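# Lay the towel flat, lengthwise, beside the basket

## Task

Flatten the towel into a single layer lying entirely on the table. Seen from the robot, its long edges must run straight away toward the far edge of the table. Seen from above, it must not overlap the basket. The basket must stay upright with its full base resting on the table. Finish with both hands released and moved away.

## Robot and tools

ROBOT. Two arms, left_arm and right_arm, each ending in a five-finger hand. right_arm has a right hand; left_arm has its mirror-image left hand. Calibrated bases in the scene frame: left_arm at (-0.036, +0.361, 0) m, right_arm at (-0.027, -0.320, 0) m, both turned only slightly about z. A camera stand stands behind the arms.

FRAMES. Scene frame: origin at table-top height, midway between the arms' nominal bases. +x points out over the table, away from the robot. +y points toward left_arm's side (arm names are not image sides). +z points up. Each arm's reported hand pose, Hand target and wrist-camera pose are in that arm's own base frame. The table and fixed cameras use the scene frame. Offsets run along the arm's own base axes, and turns pivot about the Hand target's position.

HAND POINT. This is a point fixed to the palm, 0.15 m from the wrist face along the fingers and 0.05 m in front of the palm. Its +z runs along straight fingers and +y comes out of the palm. On the right hand +x points away from the thumb; on the left hand +x points toward it. Straight fingertips reach 0.06 to 0.07 m past the point and lie 0.06 m behind it along -y. A wrist bracket on the little-finger side can strike things.

ROW LAYOUT. Every row has 28 numbers, each in [-1, 1]. Both arms are always included, even if only one moves. The order is: left dx, dy, dz, rx, ry, rz; left grasp a, b, c, then 0, 0, 0; left force_limit, speed. Then the same 14 numbers for the right arm. The pose numbers are an offset, not a pose. They are measured from that arm's Hand target as it stood when the action or move began, in the arm's base axes. 1.0 equals 0.6 m of travel or 180 degrees. rx, ry, rz together form one rotation vector. Within one action, every row counts from that same start, not from the row before. Repeating an offset moves the arm further. Six zeros re-command the current Hand target.

GRASP NUMBERS. You never set the six motors directly. Write a, b, c in the first three hand slots and exactly 0 in the other three; anything else is refused. a (0 to +1) curls index and middle and bends the thumb. b curls ring and little. c swings the thumb in front of the palm. All three at 0 is a fully open hand. To keep a grip or leave a hand alone, repeat its last a, b, c. With the thumb opposed, the hand can hold about 0.035 to 0.065 m of thickness, or a handle down to 0.025 m.

force_limit runs linearly from about 0 N at -1 to 10 N at +1 (15 N for the thumb motors). Motors stop closing at that fingertip load. speed rises from almost nothing at -1 to full at +0.48 and stays full above that. For a gentle grip, close at -0.94 or lower. A motor starts only when its own target changes.

TOOLS.
execute_actions(actions, cameras): actions is a list of actions. Each action is a table of up to 15 rows, one per 1/30 s step; a short table holds its last row. Passing an empty list returns camera images. cameras is a list of names, ["all"], or [].
move(target, speed, blend, blocking, cameras): target is one 28-number row or a list of up to 15 rows. Every row is an offset from the same starting Hand targets, in each arm's base axes. Each hand point travels a straight path. speed is top path speed in m/s, from 0.002 to 4.3, default 0.25; one value, or one per target. Turning is capped at twice that number in rad/s. blend, in metres, rounds corners between listed targets; 0 means stop at each one. The paths last at least 0.5 s and at most 10 s in total. blocking=false returns after about 0.5 s while the motion continues. Paths do not avoid obstacles or the other arm.
wait(seconds 0 to 10): holds the last commands and lets any running move continue.
stop(): brakes a running move.
zoom_image(camera, region [x0, y0, x1, y1]): enlarges part of the newest image. Coordinates are pixels from the top-left corner, and the region can be at most 504 by 504.
show_instructions(): shows the reference pages.
finished_scene(scene=1): ends the scene for good.

Cameras: cam_head_left, cam_head_right, cam_high (896x504 each), and cam_left_wrist and cam_right_wrist (672x504, fisheye).

RESULTS. For each arm you get end_effector_position (m) and end_effector_quat_wxyz in its base frame. Hand target is the last commanded pose, after orientation clipping, and is where the next offsets start from. You also get joint positions, velocities and torques. hand_measured, hand_stopped_by and hand_load_n each give six motor values. hand_stopped_by reads moving, target, force, stalled or fault. hand_load_n is positive when something pushes a finger open; a lost grip shows up as the load dropping near 0. A move adds a move: line with done, off_target, moving, held or fault, plus any limits=paced or limits=held. MOTOR HOT warns of overheating, and an OVER-TEMPERATURE FAULT drops that arm for 30 to 60 s or more.

BEHAVIOUR. Each step, the commanded orientation is clipped to within 40 degrees of the measured one. Hands often rest 1 to 3 cm, sometimes 5 cm, short of target, usually low; this alone does not mean contact. If so, send the remaining distance as an offset. Small moves may not start. An arm blocked by something keeps pushing until you command it back past its hand point.

AVOID. Letting the towel or basket leave the table, or tipping the basket. Hard hits on fixed or heavy objects. Any contact between the arms, including one hand closing on the other's fingers. Releasing objects while they are moving. Heavy finger loads. Fast swings. Paths that pass near an arm's own base; go around instead. Long stretched-out holds that heat the motors. When finished, open both hands and lift them clear.

Each tool is called by a JSON object that holds its "op" and its "data".

Reference images:

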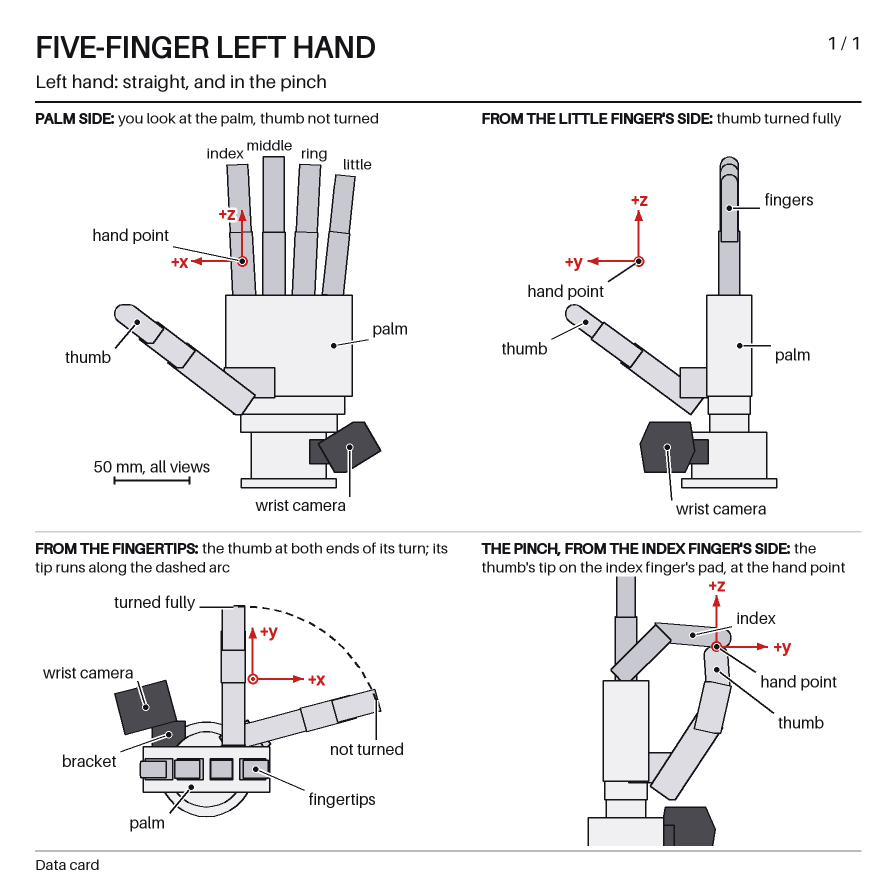

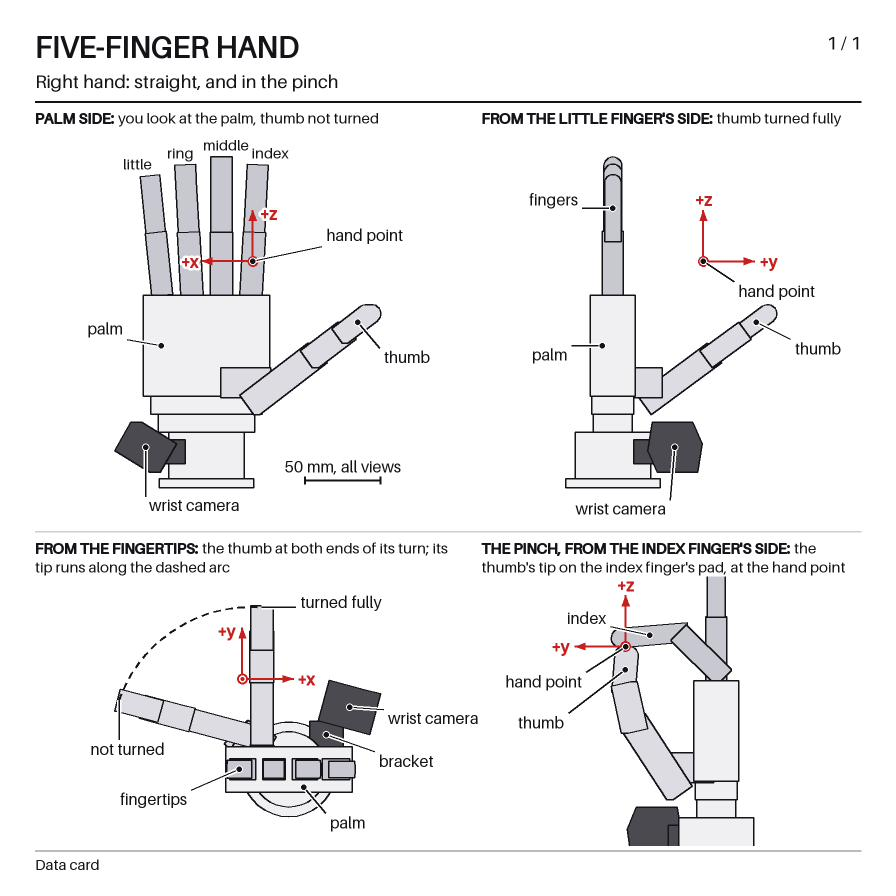

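## Session

{"op": "execute_actions", "data": {"actions": []}}

Scene clock: 0.00 s.
left_arm: end_effector_position=(+0.4000, -0.6419, +0.1367) hand_measured=(-1.000, -1.000, -1.000, -1.000, -1.000, -1.000) hand_load_n=(+0.0, +0.0, +0.0, +0.0, +0.0, +0.0) hand_stopped_by=(target, target, target, target, target, target) hand_force_limit=0.00 hand_speed=-0.80 end_effector_quat_wxyz=(+0.245, +0.810, -0.354, +0.397) | right_arm: end_effector_position=(+0.1833, +0.0152, +0.2021) hand_measured=(-1.000, -1.000, -1.000, -1.000, -1.000, -1.000) hand_load_n=(+0.0, +0.0, +0.0, +0.0, +0.0, +0.0) hand_stopped_by=(target, target, target, target, target, target) hand_force_limit=0.00 hand_speed=-0.80 end_effector_quat_wxyz=(-0.010, +0.947, -0.320, -0.027)
Joint positions: left_arm=[-0.932 1.868 1.265 0.003 0.028 -1.693] | right_arm=[0.148 1.007 0.958 -1.56 -0.043 -0.773]
Joint velocities: within noise
Joint torques (N m): no reading
Heat: left arm: hottest elbow 38 °C; right arm: hottest elbow 39 °C.
Hand target: left_arm +0.4054, -0.6491, +0.1561; +0.253, +0.802, -0.351, +0.411 | right_arm +0.1903, +0.0162, +0.2098; -0.016, +0.947, -0.319, -0.015

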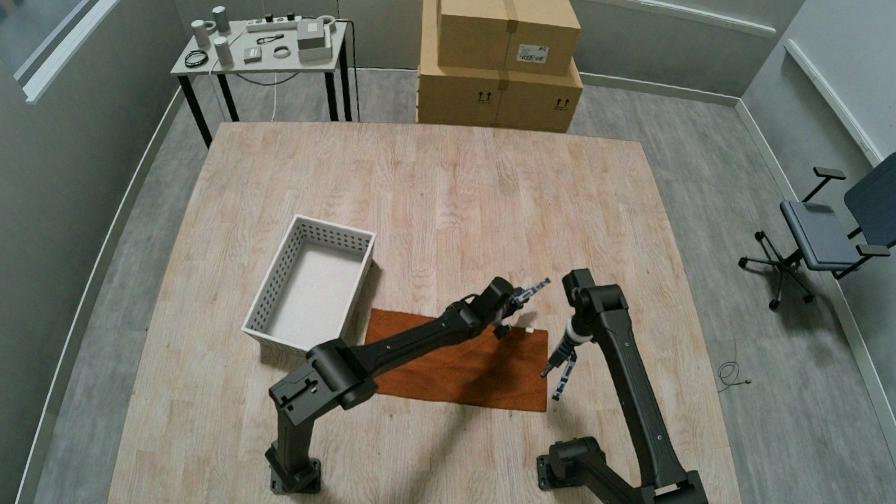

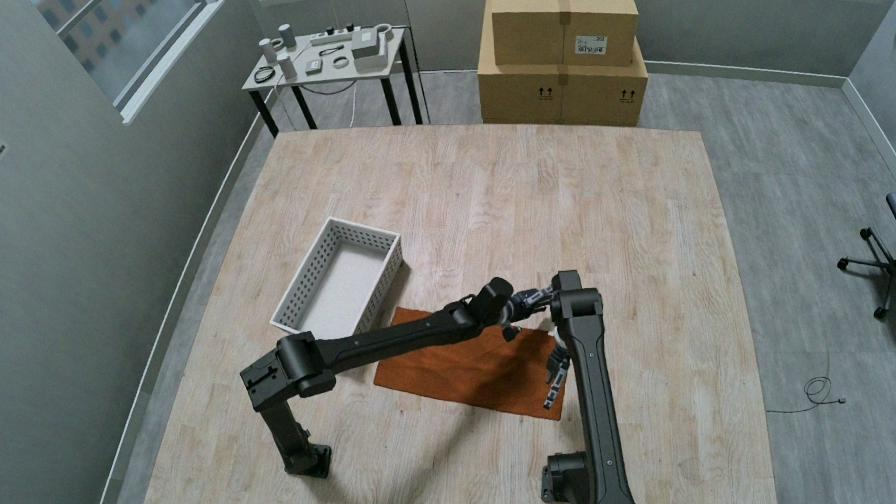

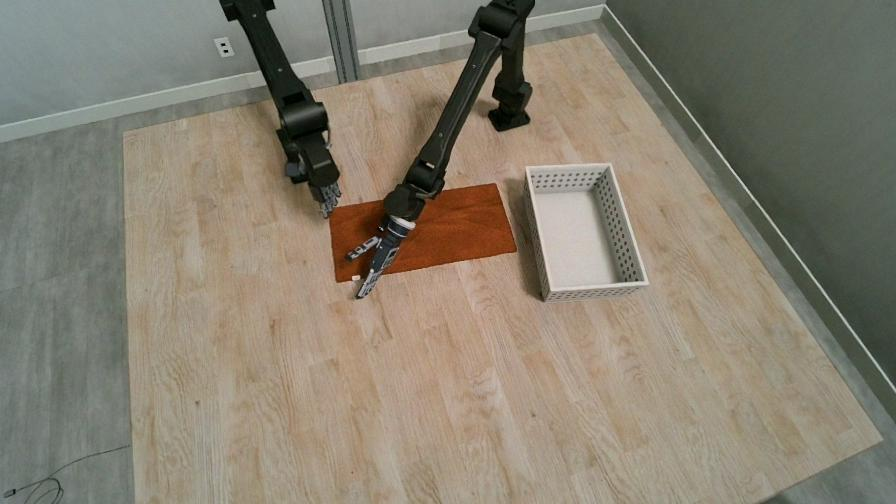

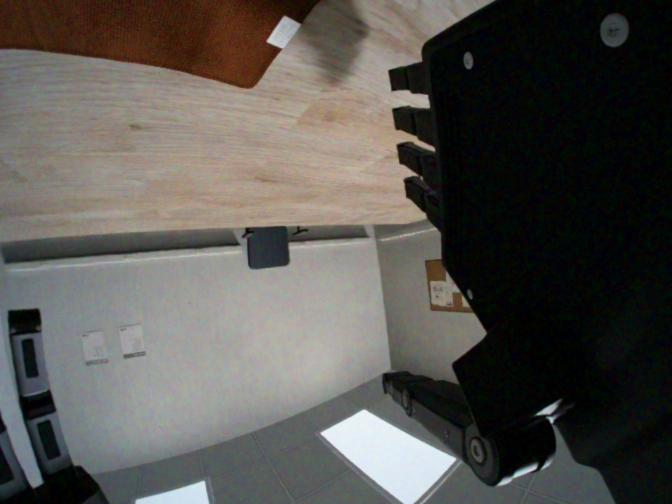

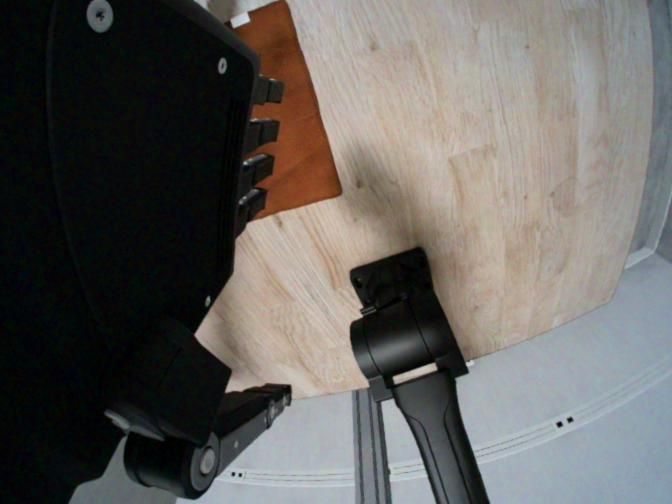

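{"op": "zoom_image", "data": {"camera": "cam_high", "region": [280, 140, 560, 320]}}

{"op": "zoom_image", "data": {"camera": "cam_head_left", "region": [340, 270, 600, 430]}}

{"op": "zoom_image", "data": {"camera": "cam_left_wrist", "region": [0, 0, 400, 300]}}

{"op": "zoom_image", "data": {"camera": "cam_right_wrist", "region": [200, 0, 500, 250]}}

Scaled by 1.800.

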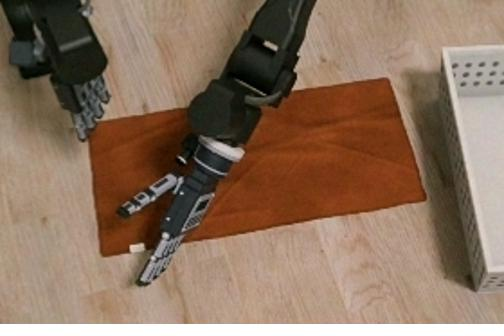

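Scaled by 1.938.

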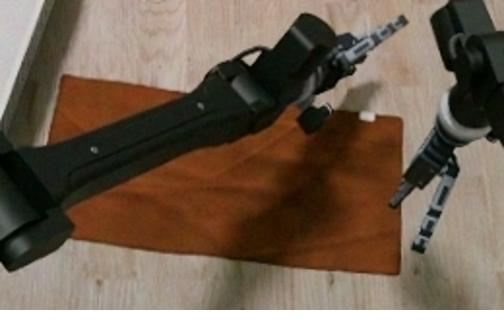

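Scaled by 1.260 from the camera's 672x504 image, which has a finer 960x720 frame.

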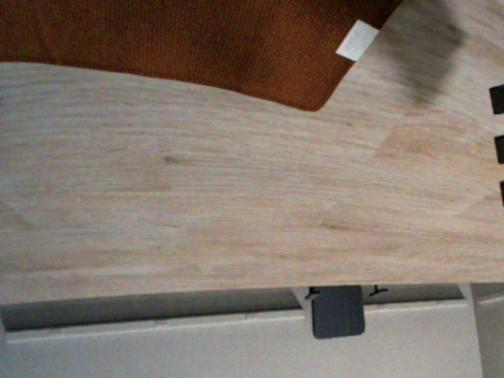

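Scaled by 1.680 from the camera's 672x504 image, which has a finer 960x720 frame.

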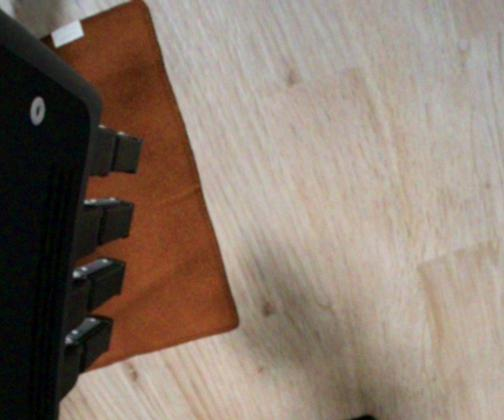

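{"op": "move", "data": {"target": [[-0.05, 0.15, 0.25, 0.08, 0.02, -0.05, 0,0,0,0,0,0, 0.0, -0.8, 0.0, 0.0, 0.05, 0.0, 0.0, 0.0, 0.2,1,1,0,0,0, 0.0, 0.0],[-0.209, 0.9, 0.24, 0.3191, 0.0759, -0.2167, 0,0,0,0,0,0, 0.0, -0.8, 0.17, 0.078, -0.08, 0.1223, -0.2730, -0.2780, 0.2,1,1,0,0,0, 0.0, 0.0]], "blend": 0.03, "speed": 0.3, "cameras": ["all"]}}

Scene clock: 317.40 s.
left_arm: end_effector_position=(+0.2859, -0.1121, +0.2990) hand_measured=(-1.000, -1.000, -1.000, -1.000, -1.000, -1.000) hand_load_n=(+0.0, +0.0, +0.0, +0.0, +0.0, +0.0) hand_stopped_by=(target, target, target, target, target, target) hand_force_limit=0.00 hand_speed=-0.80 end_effector_quat_wxyz=(-0.006, +0.710, -0.704, +0.011) | right_arm: end_effector_position=(+0.2886, +0.0593, +0.1549) hand_measured=(+1.000, -0.800, -0.800, -0.500, +0.930, +0.980) hand_load_n=(+0.0, +0.0, +0.0, +0.0, +0.0, +0.0) hand_stopped_by=(target, target, target, target, target, target) hand_force_limit=0.00 hand_speed=0.00 end_effector_quat_wxyz=(-0.305, +0.637, -0.635, +0.312)
Joint positions: left_arm=[-0.227 1.26 1.408 -1.694 0.001 -0.236] | right_arm=[0.176 0.559 0.507 -0.625 0.145 0.103]
Joint torques (N m): left_arm=[-0.73 -6.12 6.2 -0.18 -0.01 -0.04] | right_arm=[0.97 -0.62 10.02 2.26 0.3 -0.01]
Heat: left arm: hottest elbow 43 °C; right arm: hottest elbow 53 °C.
Hand target: left_arm +0.2799, -0.1091, +0.3002; +0.000, +0.707, -0.707, -0.001 | right_arm +0.2924, +0.0630, +0.1619; -0.317, +0.632, -0.633, +0.316
Off the commanded pose: left_arm 0.007 m, 2 deg | right_arm 0.009 m, 2 deg.
joint sent to its limit (left arm) — joint 4 (wrist pitch), lower limit. The joint targets still meet the commanded pose.
move: done
camera_calibration:
cam_left_wrist: T_world_to_cam=[[0.964328, -0.256044, 0.0671768, -0.325281], [-0.253008, -0.816909, 0.518312, -0.174729], [-0.0778332, -0.516819, -0.852549, 0.334606], [0, 0, 0, 1]] pos_world=[0.295513, -0.0530935, 0.397683]
cam_right_wrist: T_world_to_cam=[[-0.596702, -0.267235, -0.756658, 0.307857], [-0.508451, 0.855397, 0.0988577, 0.0848632], [0.620825, 0.443712, -0.646294, 0.00908667], [0, 0, 0, 1]] pos_world=[0.221207, 0.00564676, 0.230426]

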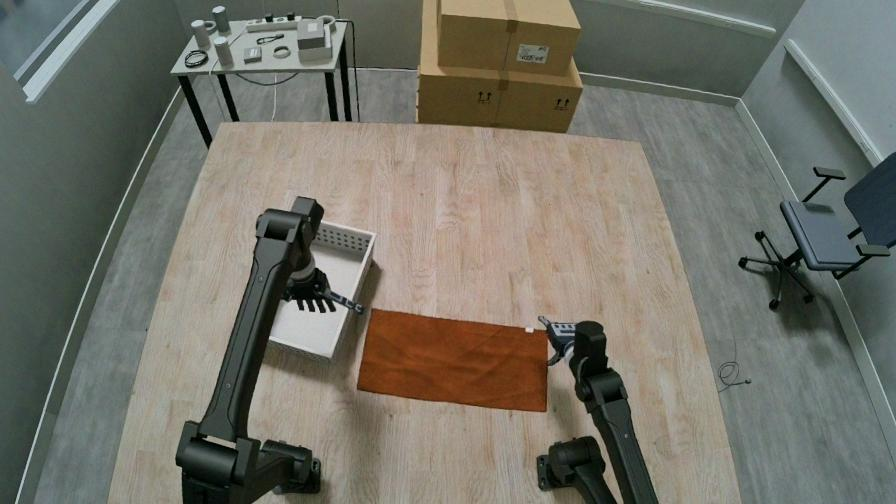

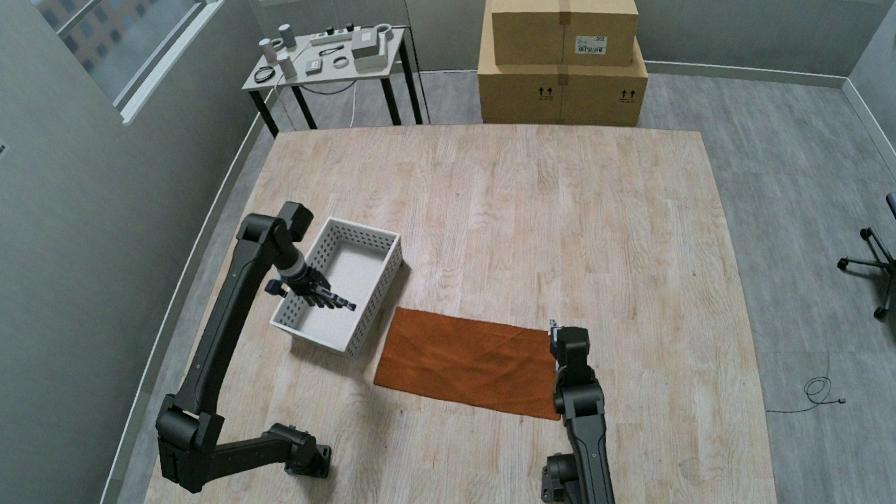

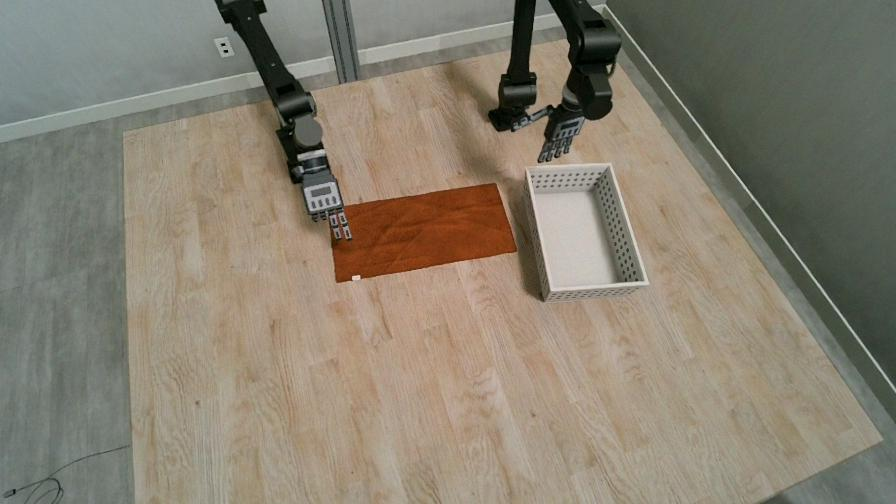

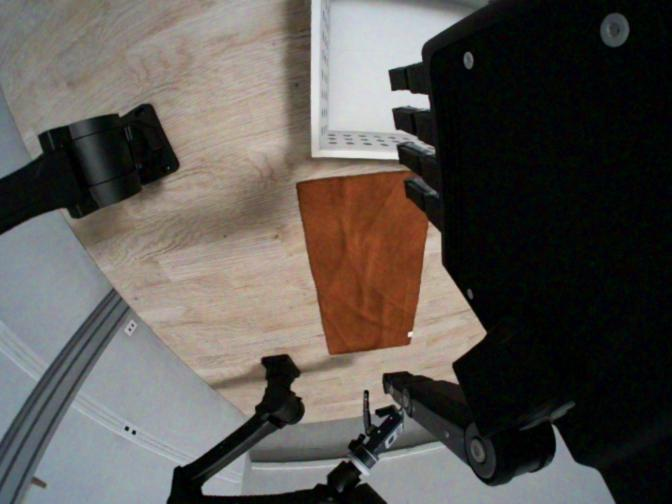

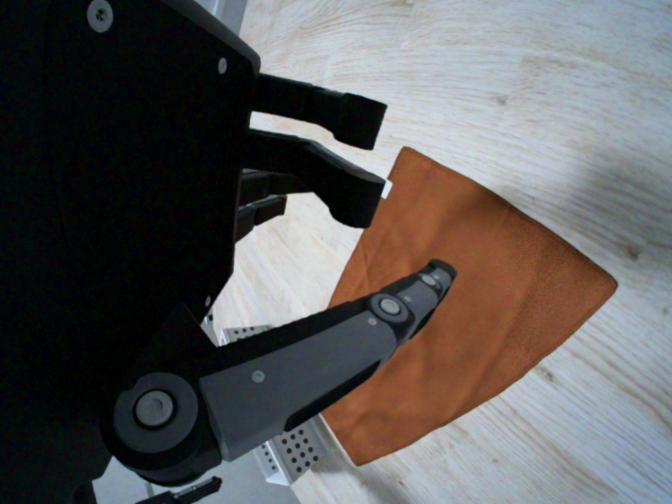

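{"op": "move", "data": {"target": [0,0,0,0,0,0, 0,0,0,0,0,0, 0.0, -0.8, 0.0, 0.035, -0.178, 0,0,0, 0.2,1,1,0,0,0, 0.0, 0.0], "speed": 0.15, "cameras": ["cam_high","cam_right_wrist","cam_left_wrist"]}}

Scene clock: 337.37 s.
left_arm: end_effector_position=(+0.2859, -0.1121, +0.2990) hand_measured=(-1.000, -1.000, -1.000, -1.000, -1.000, -1.000) hand_load_n=(+0.0, +0.0, +0.0, +0.0, +0.0, +0.0) hand_stopped_by=(target, target, target, target, target, target) hand_force_limit=0.00 hand_speed=-0.80 end_effector_quat_wxyz=(-0.006, +0.710, -0.704, +0.011) | right_arm: end_effector_position=(+0.2872, +0.0799, +0.0500) hand_measured=(+1.000, -0.800, -0.800, -0.500, +0.930, +0.980) hand_load_n=(+0.0, +0.0, +0.0, +0.0, +0.0, +0.0) hand_stopped_by=(target, target, target, target, target, target) hand_force_limit=0.00 hand_speed=0.00 end_effector_quat_wxyz=(-0.308, +0.636, -0.634, +0.315)
Joint positions: left_arm=[-0.227 1.26 1.408 -1.694 0.001 -0.235] | right_arm=[0.292 0.694 0.257 -0.245 0.236 0.175]
Joint torques (N m): left_arm=[-0.73 -6.01 6.17 -0.14 -0.02 -0.01] | right_arm=[0.85 -0.09 9.5 2.32 0.34 0.01]
Heat: left arm: hottest elbow 43 °C; right arm: hottest elbow 51 °C.
Hand target: left_arm +0.2799, -0.1091, +0.3002; +0.000, +0.707, -0.707, -0.001 | right_arm +0.2924, +0.0840, +0.0551; -0.317, +0.632, -0.633, +0.316
Off the commanded pose: left_arm 0.007 m, 2 deg | right_arm 0.008 m, 1 deg.
joint sent to its limit (left arm) — joint 4 (wrist pitch), lower limit. The joint targets still meet the commanded pose.
move: done
camera_calibration:
cam_left_wrist: T_world_to_cam=[[0.964135, -0.256776, 0.0671609, -0.32523], [-0.253623, -0.816735, 0.518284, -0.174445], [-0.0782303, -0.516729, -0.852567, 0.334787], [0, 0, 0, 1]] pos_world=[0.295513, -0.0529924, 0.397683]
cam_right_wrist: T_world_to_cam=[[-0.588992, -0.268117, -0.762366, 0.23134], [-0.510481, 0.85476, 0.093778, 0.0777312], [0.626496, 0.444408, -0.640315, -0.0687734], [0, 0, 0, 1]] pos_world=[0.219024, 0.0261483, 0.12504]
Images, in order (width x height): cam_high 896x504, cam_left_wrist 672x504, cam_right_wrist 672x504.

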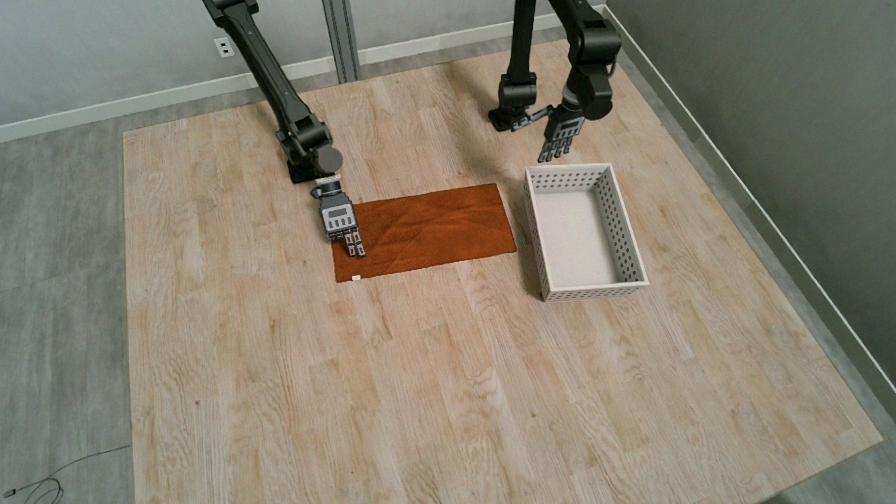

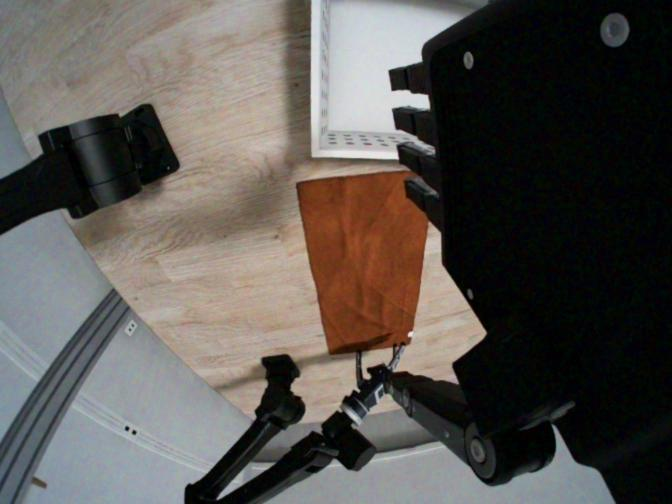

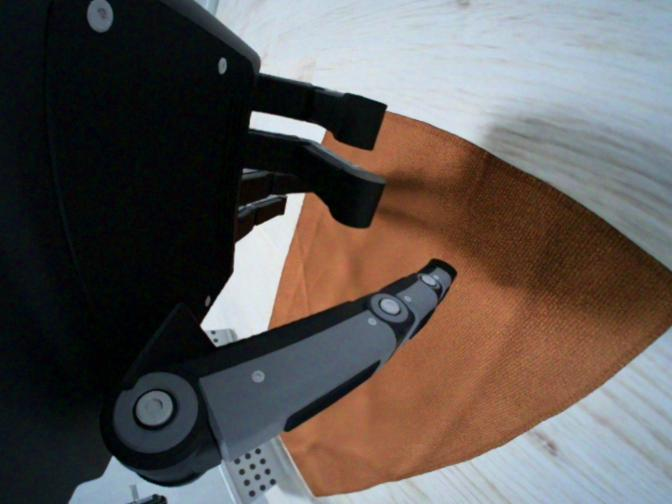

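{"op": "move", "data": {"target": [0,0,0,0,0,0, 0,0,0,0,0,0, 0.0, -0.8, 0.0, 0.0, -0.042, 0,0,0, 0.2,1,1,0,0,0, 0.0, 0.0], "speed": 0.08, "cameras": ["cam_high","cam_right_wrist"]}}

Scene clock: 353.50 s.
left_arm: end_effector_position=(+0.2859, -0.1121, +0.2990) hand_measured=(-1.000, -1.000, -1.000, -1.000, -1.000, -1.000) hand_load_n=(+0.0, +0.0, +0.0, +0.0, +0.0, +0.0) hand_stopped_by=(target, target, target, target, target, target) hand_force_limit=0.00 hand_speed=-0.80 end_effector_quat_wxyz=(-0.006, +0.710, -0.704, +0.011) | right_arm: end_effector_position=(+0.2890, +0.0804, +0.0276) hand_measured=(+1.000, -0.800, -0.800, -0.500, +0.930, +0.980) hand_load_n=(+0.0, +0.0, -0.5, +0.0, +0.0, +0.0) hand_stopped_by=(target, target, target, target, target, target) hand_force_limit=0.00 hand_speed=0.00 end_effector_quat_wxyz=(-0.311, +0.635, -0.633, +0.316)
Joint positions: left_arm=[-0.227 1.26 1.408 -1.694 0.001 -0.235] | right_arm=[0.292 0.77 0.21 -0.115 0.236 0.175]
Joint torques (N m): left_arm=[-0.79 -6.07 6.22 -0.14 -0.01 -0.02] | right_arm=[0.85 -0.21 8.72 2.28 0.34 0]
Heat: left arm: hottest elbow 43 °C; right arm: hottest elbow 52 °C.
Hand target: left_arm +0.2799, -0.1091, +0.3002; +0.000, +0.707, -0.707, -0.001 | right_arm +0.2924, +0.0841, +0.0299; -0.317, +0.632, -0.633, +0.316
Off the commanded pose: left_arm 0.007 m, 2 deg | right_arm 0.005 m, 1 deg.
joint sent to its limit (left arm) — joint 4 (wrist pitch), lower limit. The joint targets still meet the commanded pose.
move: done
camera_calibration:
cam_right_wrist: T_world_to_cam=[[-0.584914, -0.266411, -0.766095, 0.214188], [-0.510742, 0.85472, 0.0927203, 0.0804288], [0.630095, 0.44551, -0.636005, -0.0858199], [0, 0, 0, 1]] pos_world=[0.220434, 0.0265516, 0.102049]
Images, in order (width x height): cam_high 896x504, cam_right_wrist 672x504.

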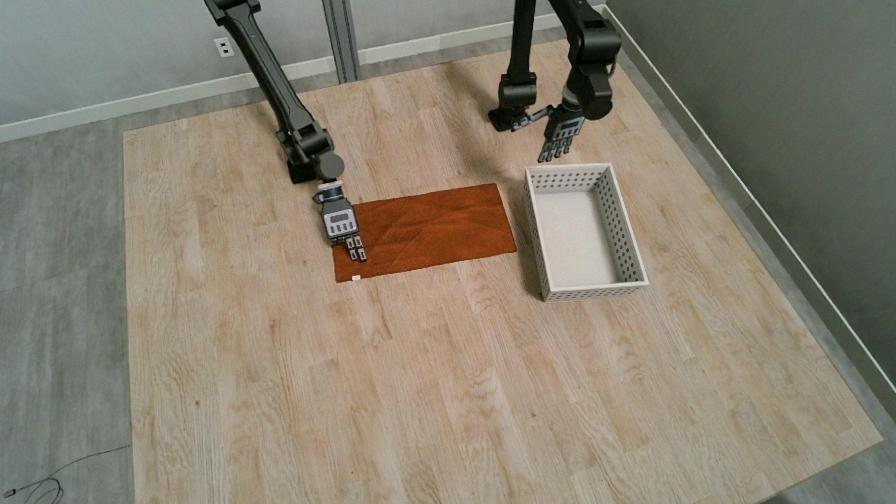

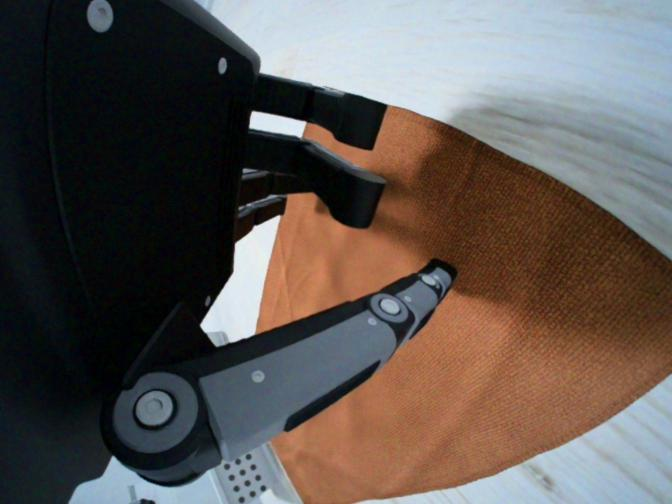

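{"op": "move", "data": {"target": [0,0,0,0,0,0, 0,0,0,0,0,0, 0.0, -0.8, 0.0, 0.0, -0.025, 0,0,0, 0.2,1,1,0,0,0, 0.0, 0.0], "speed": 0.05, "cameras": ["cam_high","cam_right_wrist"]}}

Scene clock: 362.83 s.
left_arm: end_effector_position=(+0.2859, -0.1121, +0.2990) hand_measured=(-1.000, -1.000, -1.000, -1.000, -1.000, -1.000) hand_load_n=(+0.0, -0.5, +0.0, +0.0, +0.0, +0.0) hand_stopped_by=(target, target, target, target, target, target) hand_force_limit=0.00 hand_speed=-0.80 end_effector_quat_wxyz=(-0.006, +0.710, -0.704, +0.011) | right_arm: end_effector_position=(+0.2944, +0.0818, +0.0200) hand_measured=(+1.000, -0.800, -0.800, -0.500, +0.930, +0.980) hand_load_n=(-0.5, +0.5, +0.0, -0.5, +0.0, +0.0) hand_stopped_by=(target, target, target, target, target, target) hand_force_limit=0.00 hand_speed=0.00 end_effector_quat_wxyz=(-0.318, +0.630, -0.631, +0.321)
Joint positions: left_arm=[-0.227 1.26 1.408 -1.694 0.001 -0.235] | right_arm=[0.292 0.823 0.191 -0.023 0.238 0.176]
Joint torques (N m): left_arm=[-0.79 -6.01 6.22 -0.17 -0.01 -0.03] | right_arm=[0.85 0.03 7.72 2.17 0.29 -0.01]
Heat: left arm: hottest elbow 42 °C; right arm: hottest elbow 51 °C.
Hand target: left_arm +0.2799, -0.1091, +0.3002; +0.000, +0.707, -0.707, -0.001 | right_arm +0.2924, +0.0841, +0.0149; -0.317, +0.632, -0.633, +0.316
Off the commanded pose: left_arm 0.007 m, 2 deg | right_arm 0.006 m, 1 deg.
joint sent to its limit (left arm) — joint 4 (wrist pitch), lower limit. The joint targets still meet the commanded pose.
move: done
camera_calibration:
cam_right_wrist: T_world_to_cam=[[-0.570116, -0.261636, -0.77879, 0.207489], [-0.511339, 0.854953, 0.0871046, 0.0829922], [0.643039, 0.447886, -0.621208, -0.0989694], [0, 0, 0, 1]] pos_world=[0.224371, 0.0276591, 0.0928808]
Images, in order (width x height): cam_high 896x504, cam_right_wrist 672x504.

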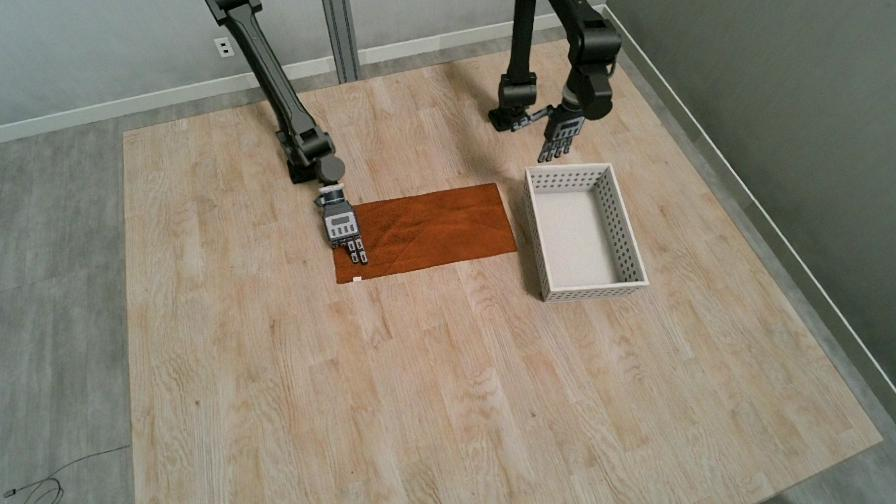

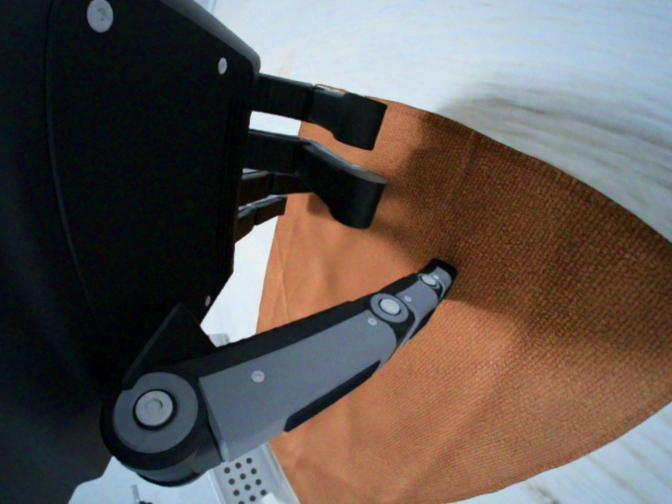

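{"op": "move", "data": {"target": [0,0,0,0,0,0, 0,0,0,0,0,0, 0.0, -0.8, 0.0, 0.0, -0.005, 0,0,0, 0.85,1,1,0,0,0, 0.0, -0.8], "speed": 0.05, "cameras": ["cam_high","cam_right_wrist", "cam_head_left"]}}

Scene clock: 379.17 s.
left_arm: end_effector_position=(+0.2859, -0.1121, +0.2990) hand_measured=(-1.000, -1.000, -1.000, -1.000, -1.000, -1.000) hand_load_n=(+0.0, +0.0, +0.0, +0.0, +0.0, +0.0) hand_stopped_by=(target, target, target, target, target, target) hand_force_limit=0.00 hand_speed=-0.80 end_effector_quat_wxyz=(-0.006, +0.710, -0.704, +0.011) | right_arm: end_effector_position=(+0.2930, +0.0812, +0.0138) hand_measured=(+1.000, -0.356, +0.500, +0.346, +1.000, +0.914) hand_load_n=(+0.5, +9.0, +0.0, +11.0, +0.0, +0.5) hand_stopped_by=(target, force, target, force, target, target) hand_force_limit=0.00 hand_speed=-0.80 end_effector_quat_wxyz=(-0.317, +0.630, -0.632, +0.320)
Joint positions: left_arm=[-0.227 1.26 1.408 -1.694 0.001 -0.235] | right_arm=[0.292 0.842 0.179 0.006 0.239 0.178]
Joint torques (N m): left_arm=[-0.91 -6.12 6.23 -0.17 -0.02 -0.03] | right_arm=[0.85 -0.32 8.05 1.85 0.25 -0.02]
Heat: left arm: hottest elbow 42 °C; right arm: hottest elbow 51 °C.
Hand target: left_arm +0.2799, -0.1091, +0.3002; +0.000, +0.707, -0.707, -0.001 | right_arm +0.2923, +0.0841, +0.0119; -0.317, +0.632, -0.633, +0.316
Off the commanded pose: left_arm 0.007 m, 2 deg | right_arm 0.003 m, 0 deg.
joint sent to its limit (left arm) — joint 4 (wrist pitch), lower limit. The joint targets still meet the commanded pose.
move: done
camera_calibration:
cam_right_wrist: T_world_to_cam=[[-0.572768, -0.260451, -0.77724, 0.202389], [-0.509355, 0.855992, 0.0885159, 0.0825996], [0.642257, 0.44659, -0.622947, -0.101319], [0, 0, 0, 1]] pos_world=[0.223068, 0.0272561, 0.0868768]
Images, in order (width x height): cam_head_left 896x504, cam_high 896x504, cam_right_wrist 672x504.

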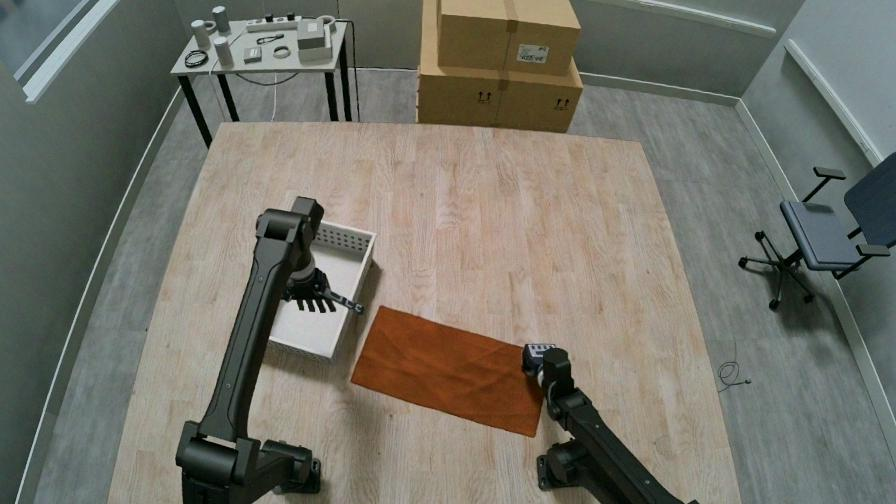

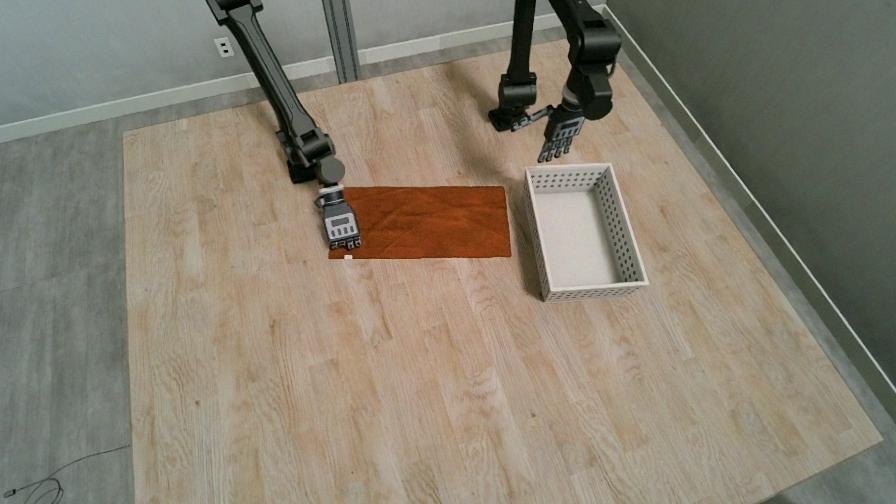

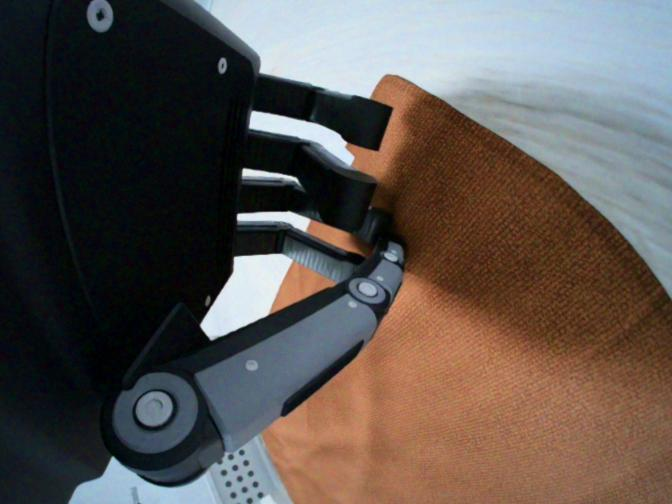

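{"op": "move", "data": {"target": [0,0,0,0,0,0, 0,0,0,0,0,0, 0.0, -0.8, 0.0, 0.0, 0.09, 0,0,0, 0.85,1,1,0,0,0, 0.0, -0.8], "speed": 0.1, "cameras": ["cam_high","cam_right_wrist", "cam_head_left", "cam_left_wrist"]}}

Scene clock: 402.60 s.
left_arm: end_effector_position=(+0.2859, -0.1121, +0.2990) hand_measured=(-1.000, -1.000, -1.000, -1.000, -1.000, -1.000) hand_load_n=(+0.0, +0.0, +0.0, +0.0, +0.0, +0.0) hand_stopped_by=(target, target, target, target, target, target) hand_force_limit=0.00 hand_speed=-0.80 end_effector_quat_wxyz=(-0.006, +0.710, -0.704, +0.011) | right_arm: end_effector_position=(+0.2775, +0.0766, +0.0405) hand_measured=(+1.000, -0.356, +0.500, +0.346, +1.000, +0.914) hand_load_n=(+0.5, +9.0, +0.5, +11.0, +0.0, +0.0) hand_stopped_by=(target, force, target, force, target, target) hand_force_limit=0.00 hand_speed=-0.80 end_effector_quat_wxyz=(-0.296, +0.640, -0.638, +0.308)
Joint positions: left_arm=[-0.227 1.26 1.408 -1.694 0.001 -0.235] | right_arm=[0.292 0.684 0.242 -0.27 0.239 0.179]
Joint torques (N m): left_arm=[-0.73 -6.18 6.17 -0.18 -0.01 -0.03] | right_arm=[0.85 -1.08 12.21 1.44 0.23 -0.04]
Heat: left arm: hottest elbow 42 °C; right arm: hottest elbow 51 °C.
Hand target: left_arm +0.2799, -0.1091, +0.3002; +0.000, +0.707, -0.707, -0.001 | right_arm +0.2924, +0.0841, +0.0660; -0.317, +0.632, -0.633, +0.316
Off the commanded pose: left_arm 0.007 m, 2 deg | right_arm 0.030 m, 3 deg.
joint sent to its limit (left arm) — joint 4 (wrist pitch), lower limit. The joint targets still meet the commanded pose.
move: off_target (right_arm)
camera_calibration:
cam_left_wrist: T_world_to_cam=[[0.964135, -0.256776, 0.0671609, -0.32523], [-0.253623, -0.816735, 0.518284, -0.174445], [-0.0782303, -0.516729, -0.852567, 0.334787], [0, 0, 0, 1]] pos_world=[0.295513, -0.0529924, 0.397683]
cam_right_wrist: T_world_to_cam=[[-0.612138, -0.271084, -0.742833, 0.223397], [-0.503752, 0.857795, 0.102084, 0.0740905], [0.609525, 0.436693, -0.661648, -0.0611937], [0, 0, 0, 1]] pos_world=[0.211372, 0.0237277, 0.117894]
Images, in order (width x height): cam_head_left 896x504, cam_high 896x504, cam_left_wrist 672x504, cam_right_wrist 672x504.

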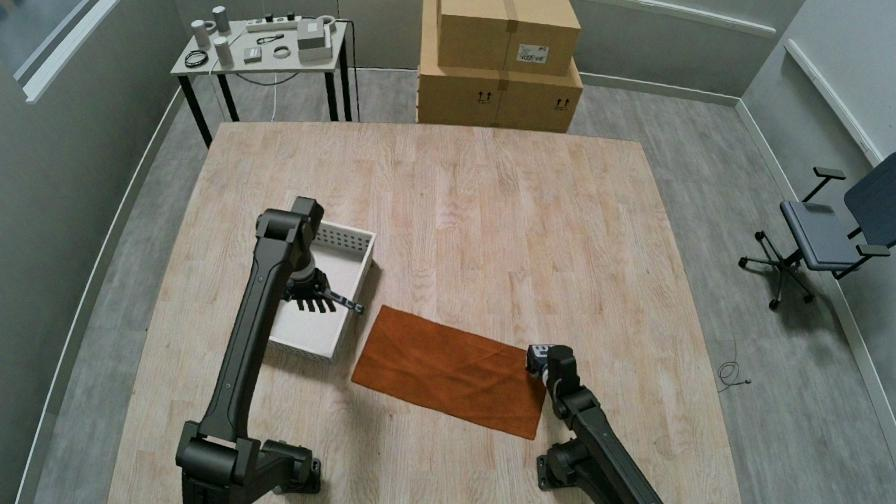

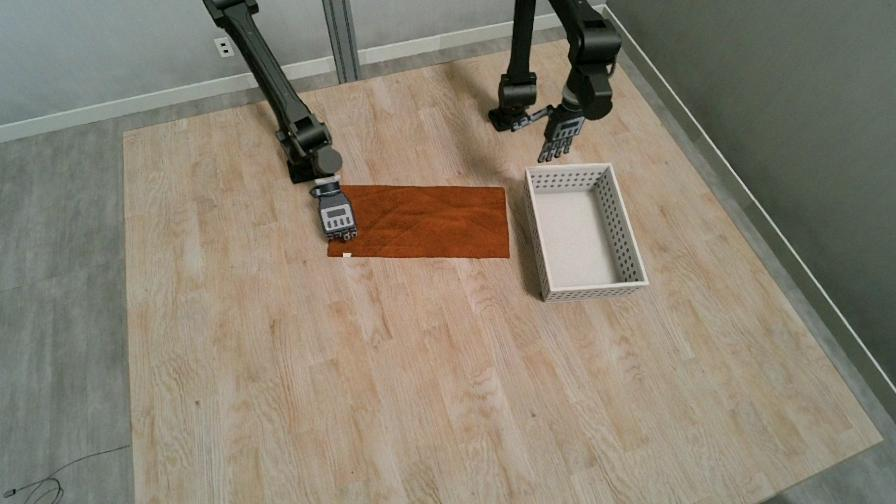

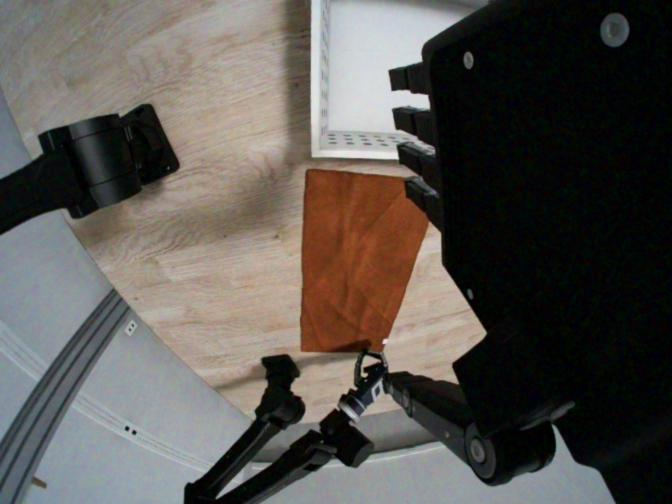

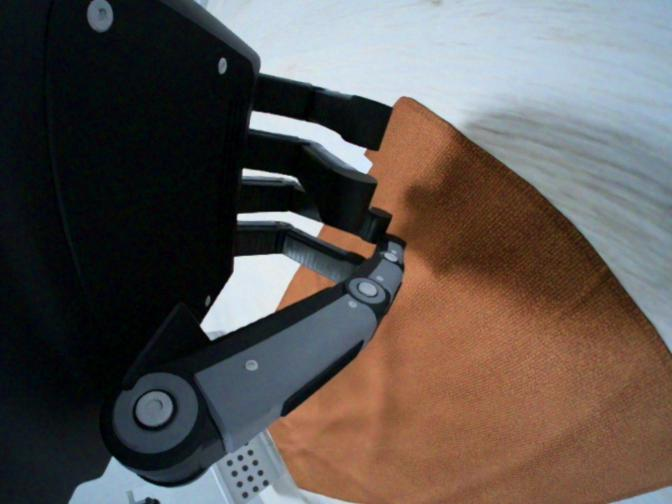

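{"op": "zoom_image", "data": {"camera": "cam_right_wrist", "region": [230, 80, 480, 300]}}

{"op": "zoom_image", "data": {"camera": "cam_left_wrist", "region": [280, 280, 460, 440]}}

Scaled by 2.016 from the camera's 672x504 image, which has a finer 960x720 frame.

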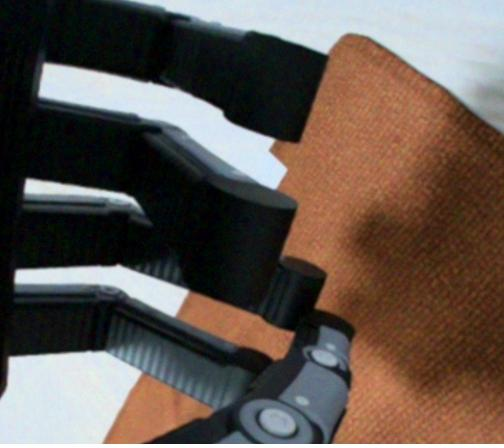

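Scaled by 2.800 from the camera's 672x504 image, which has a finer 960x720 frame.

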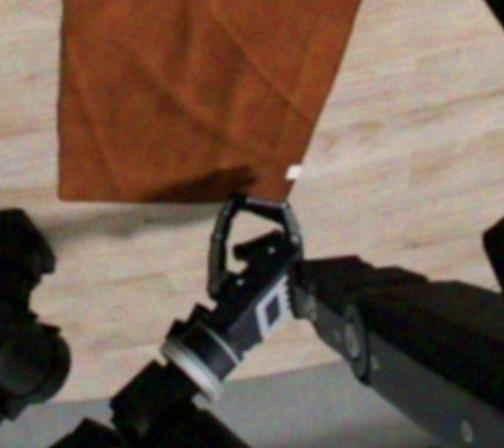

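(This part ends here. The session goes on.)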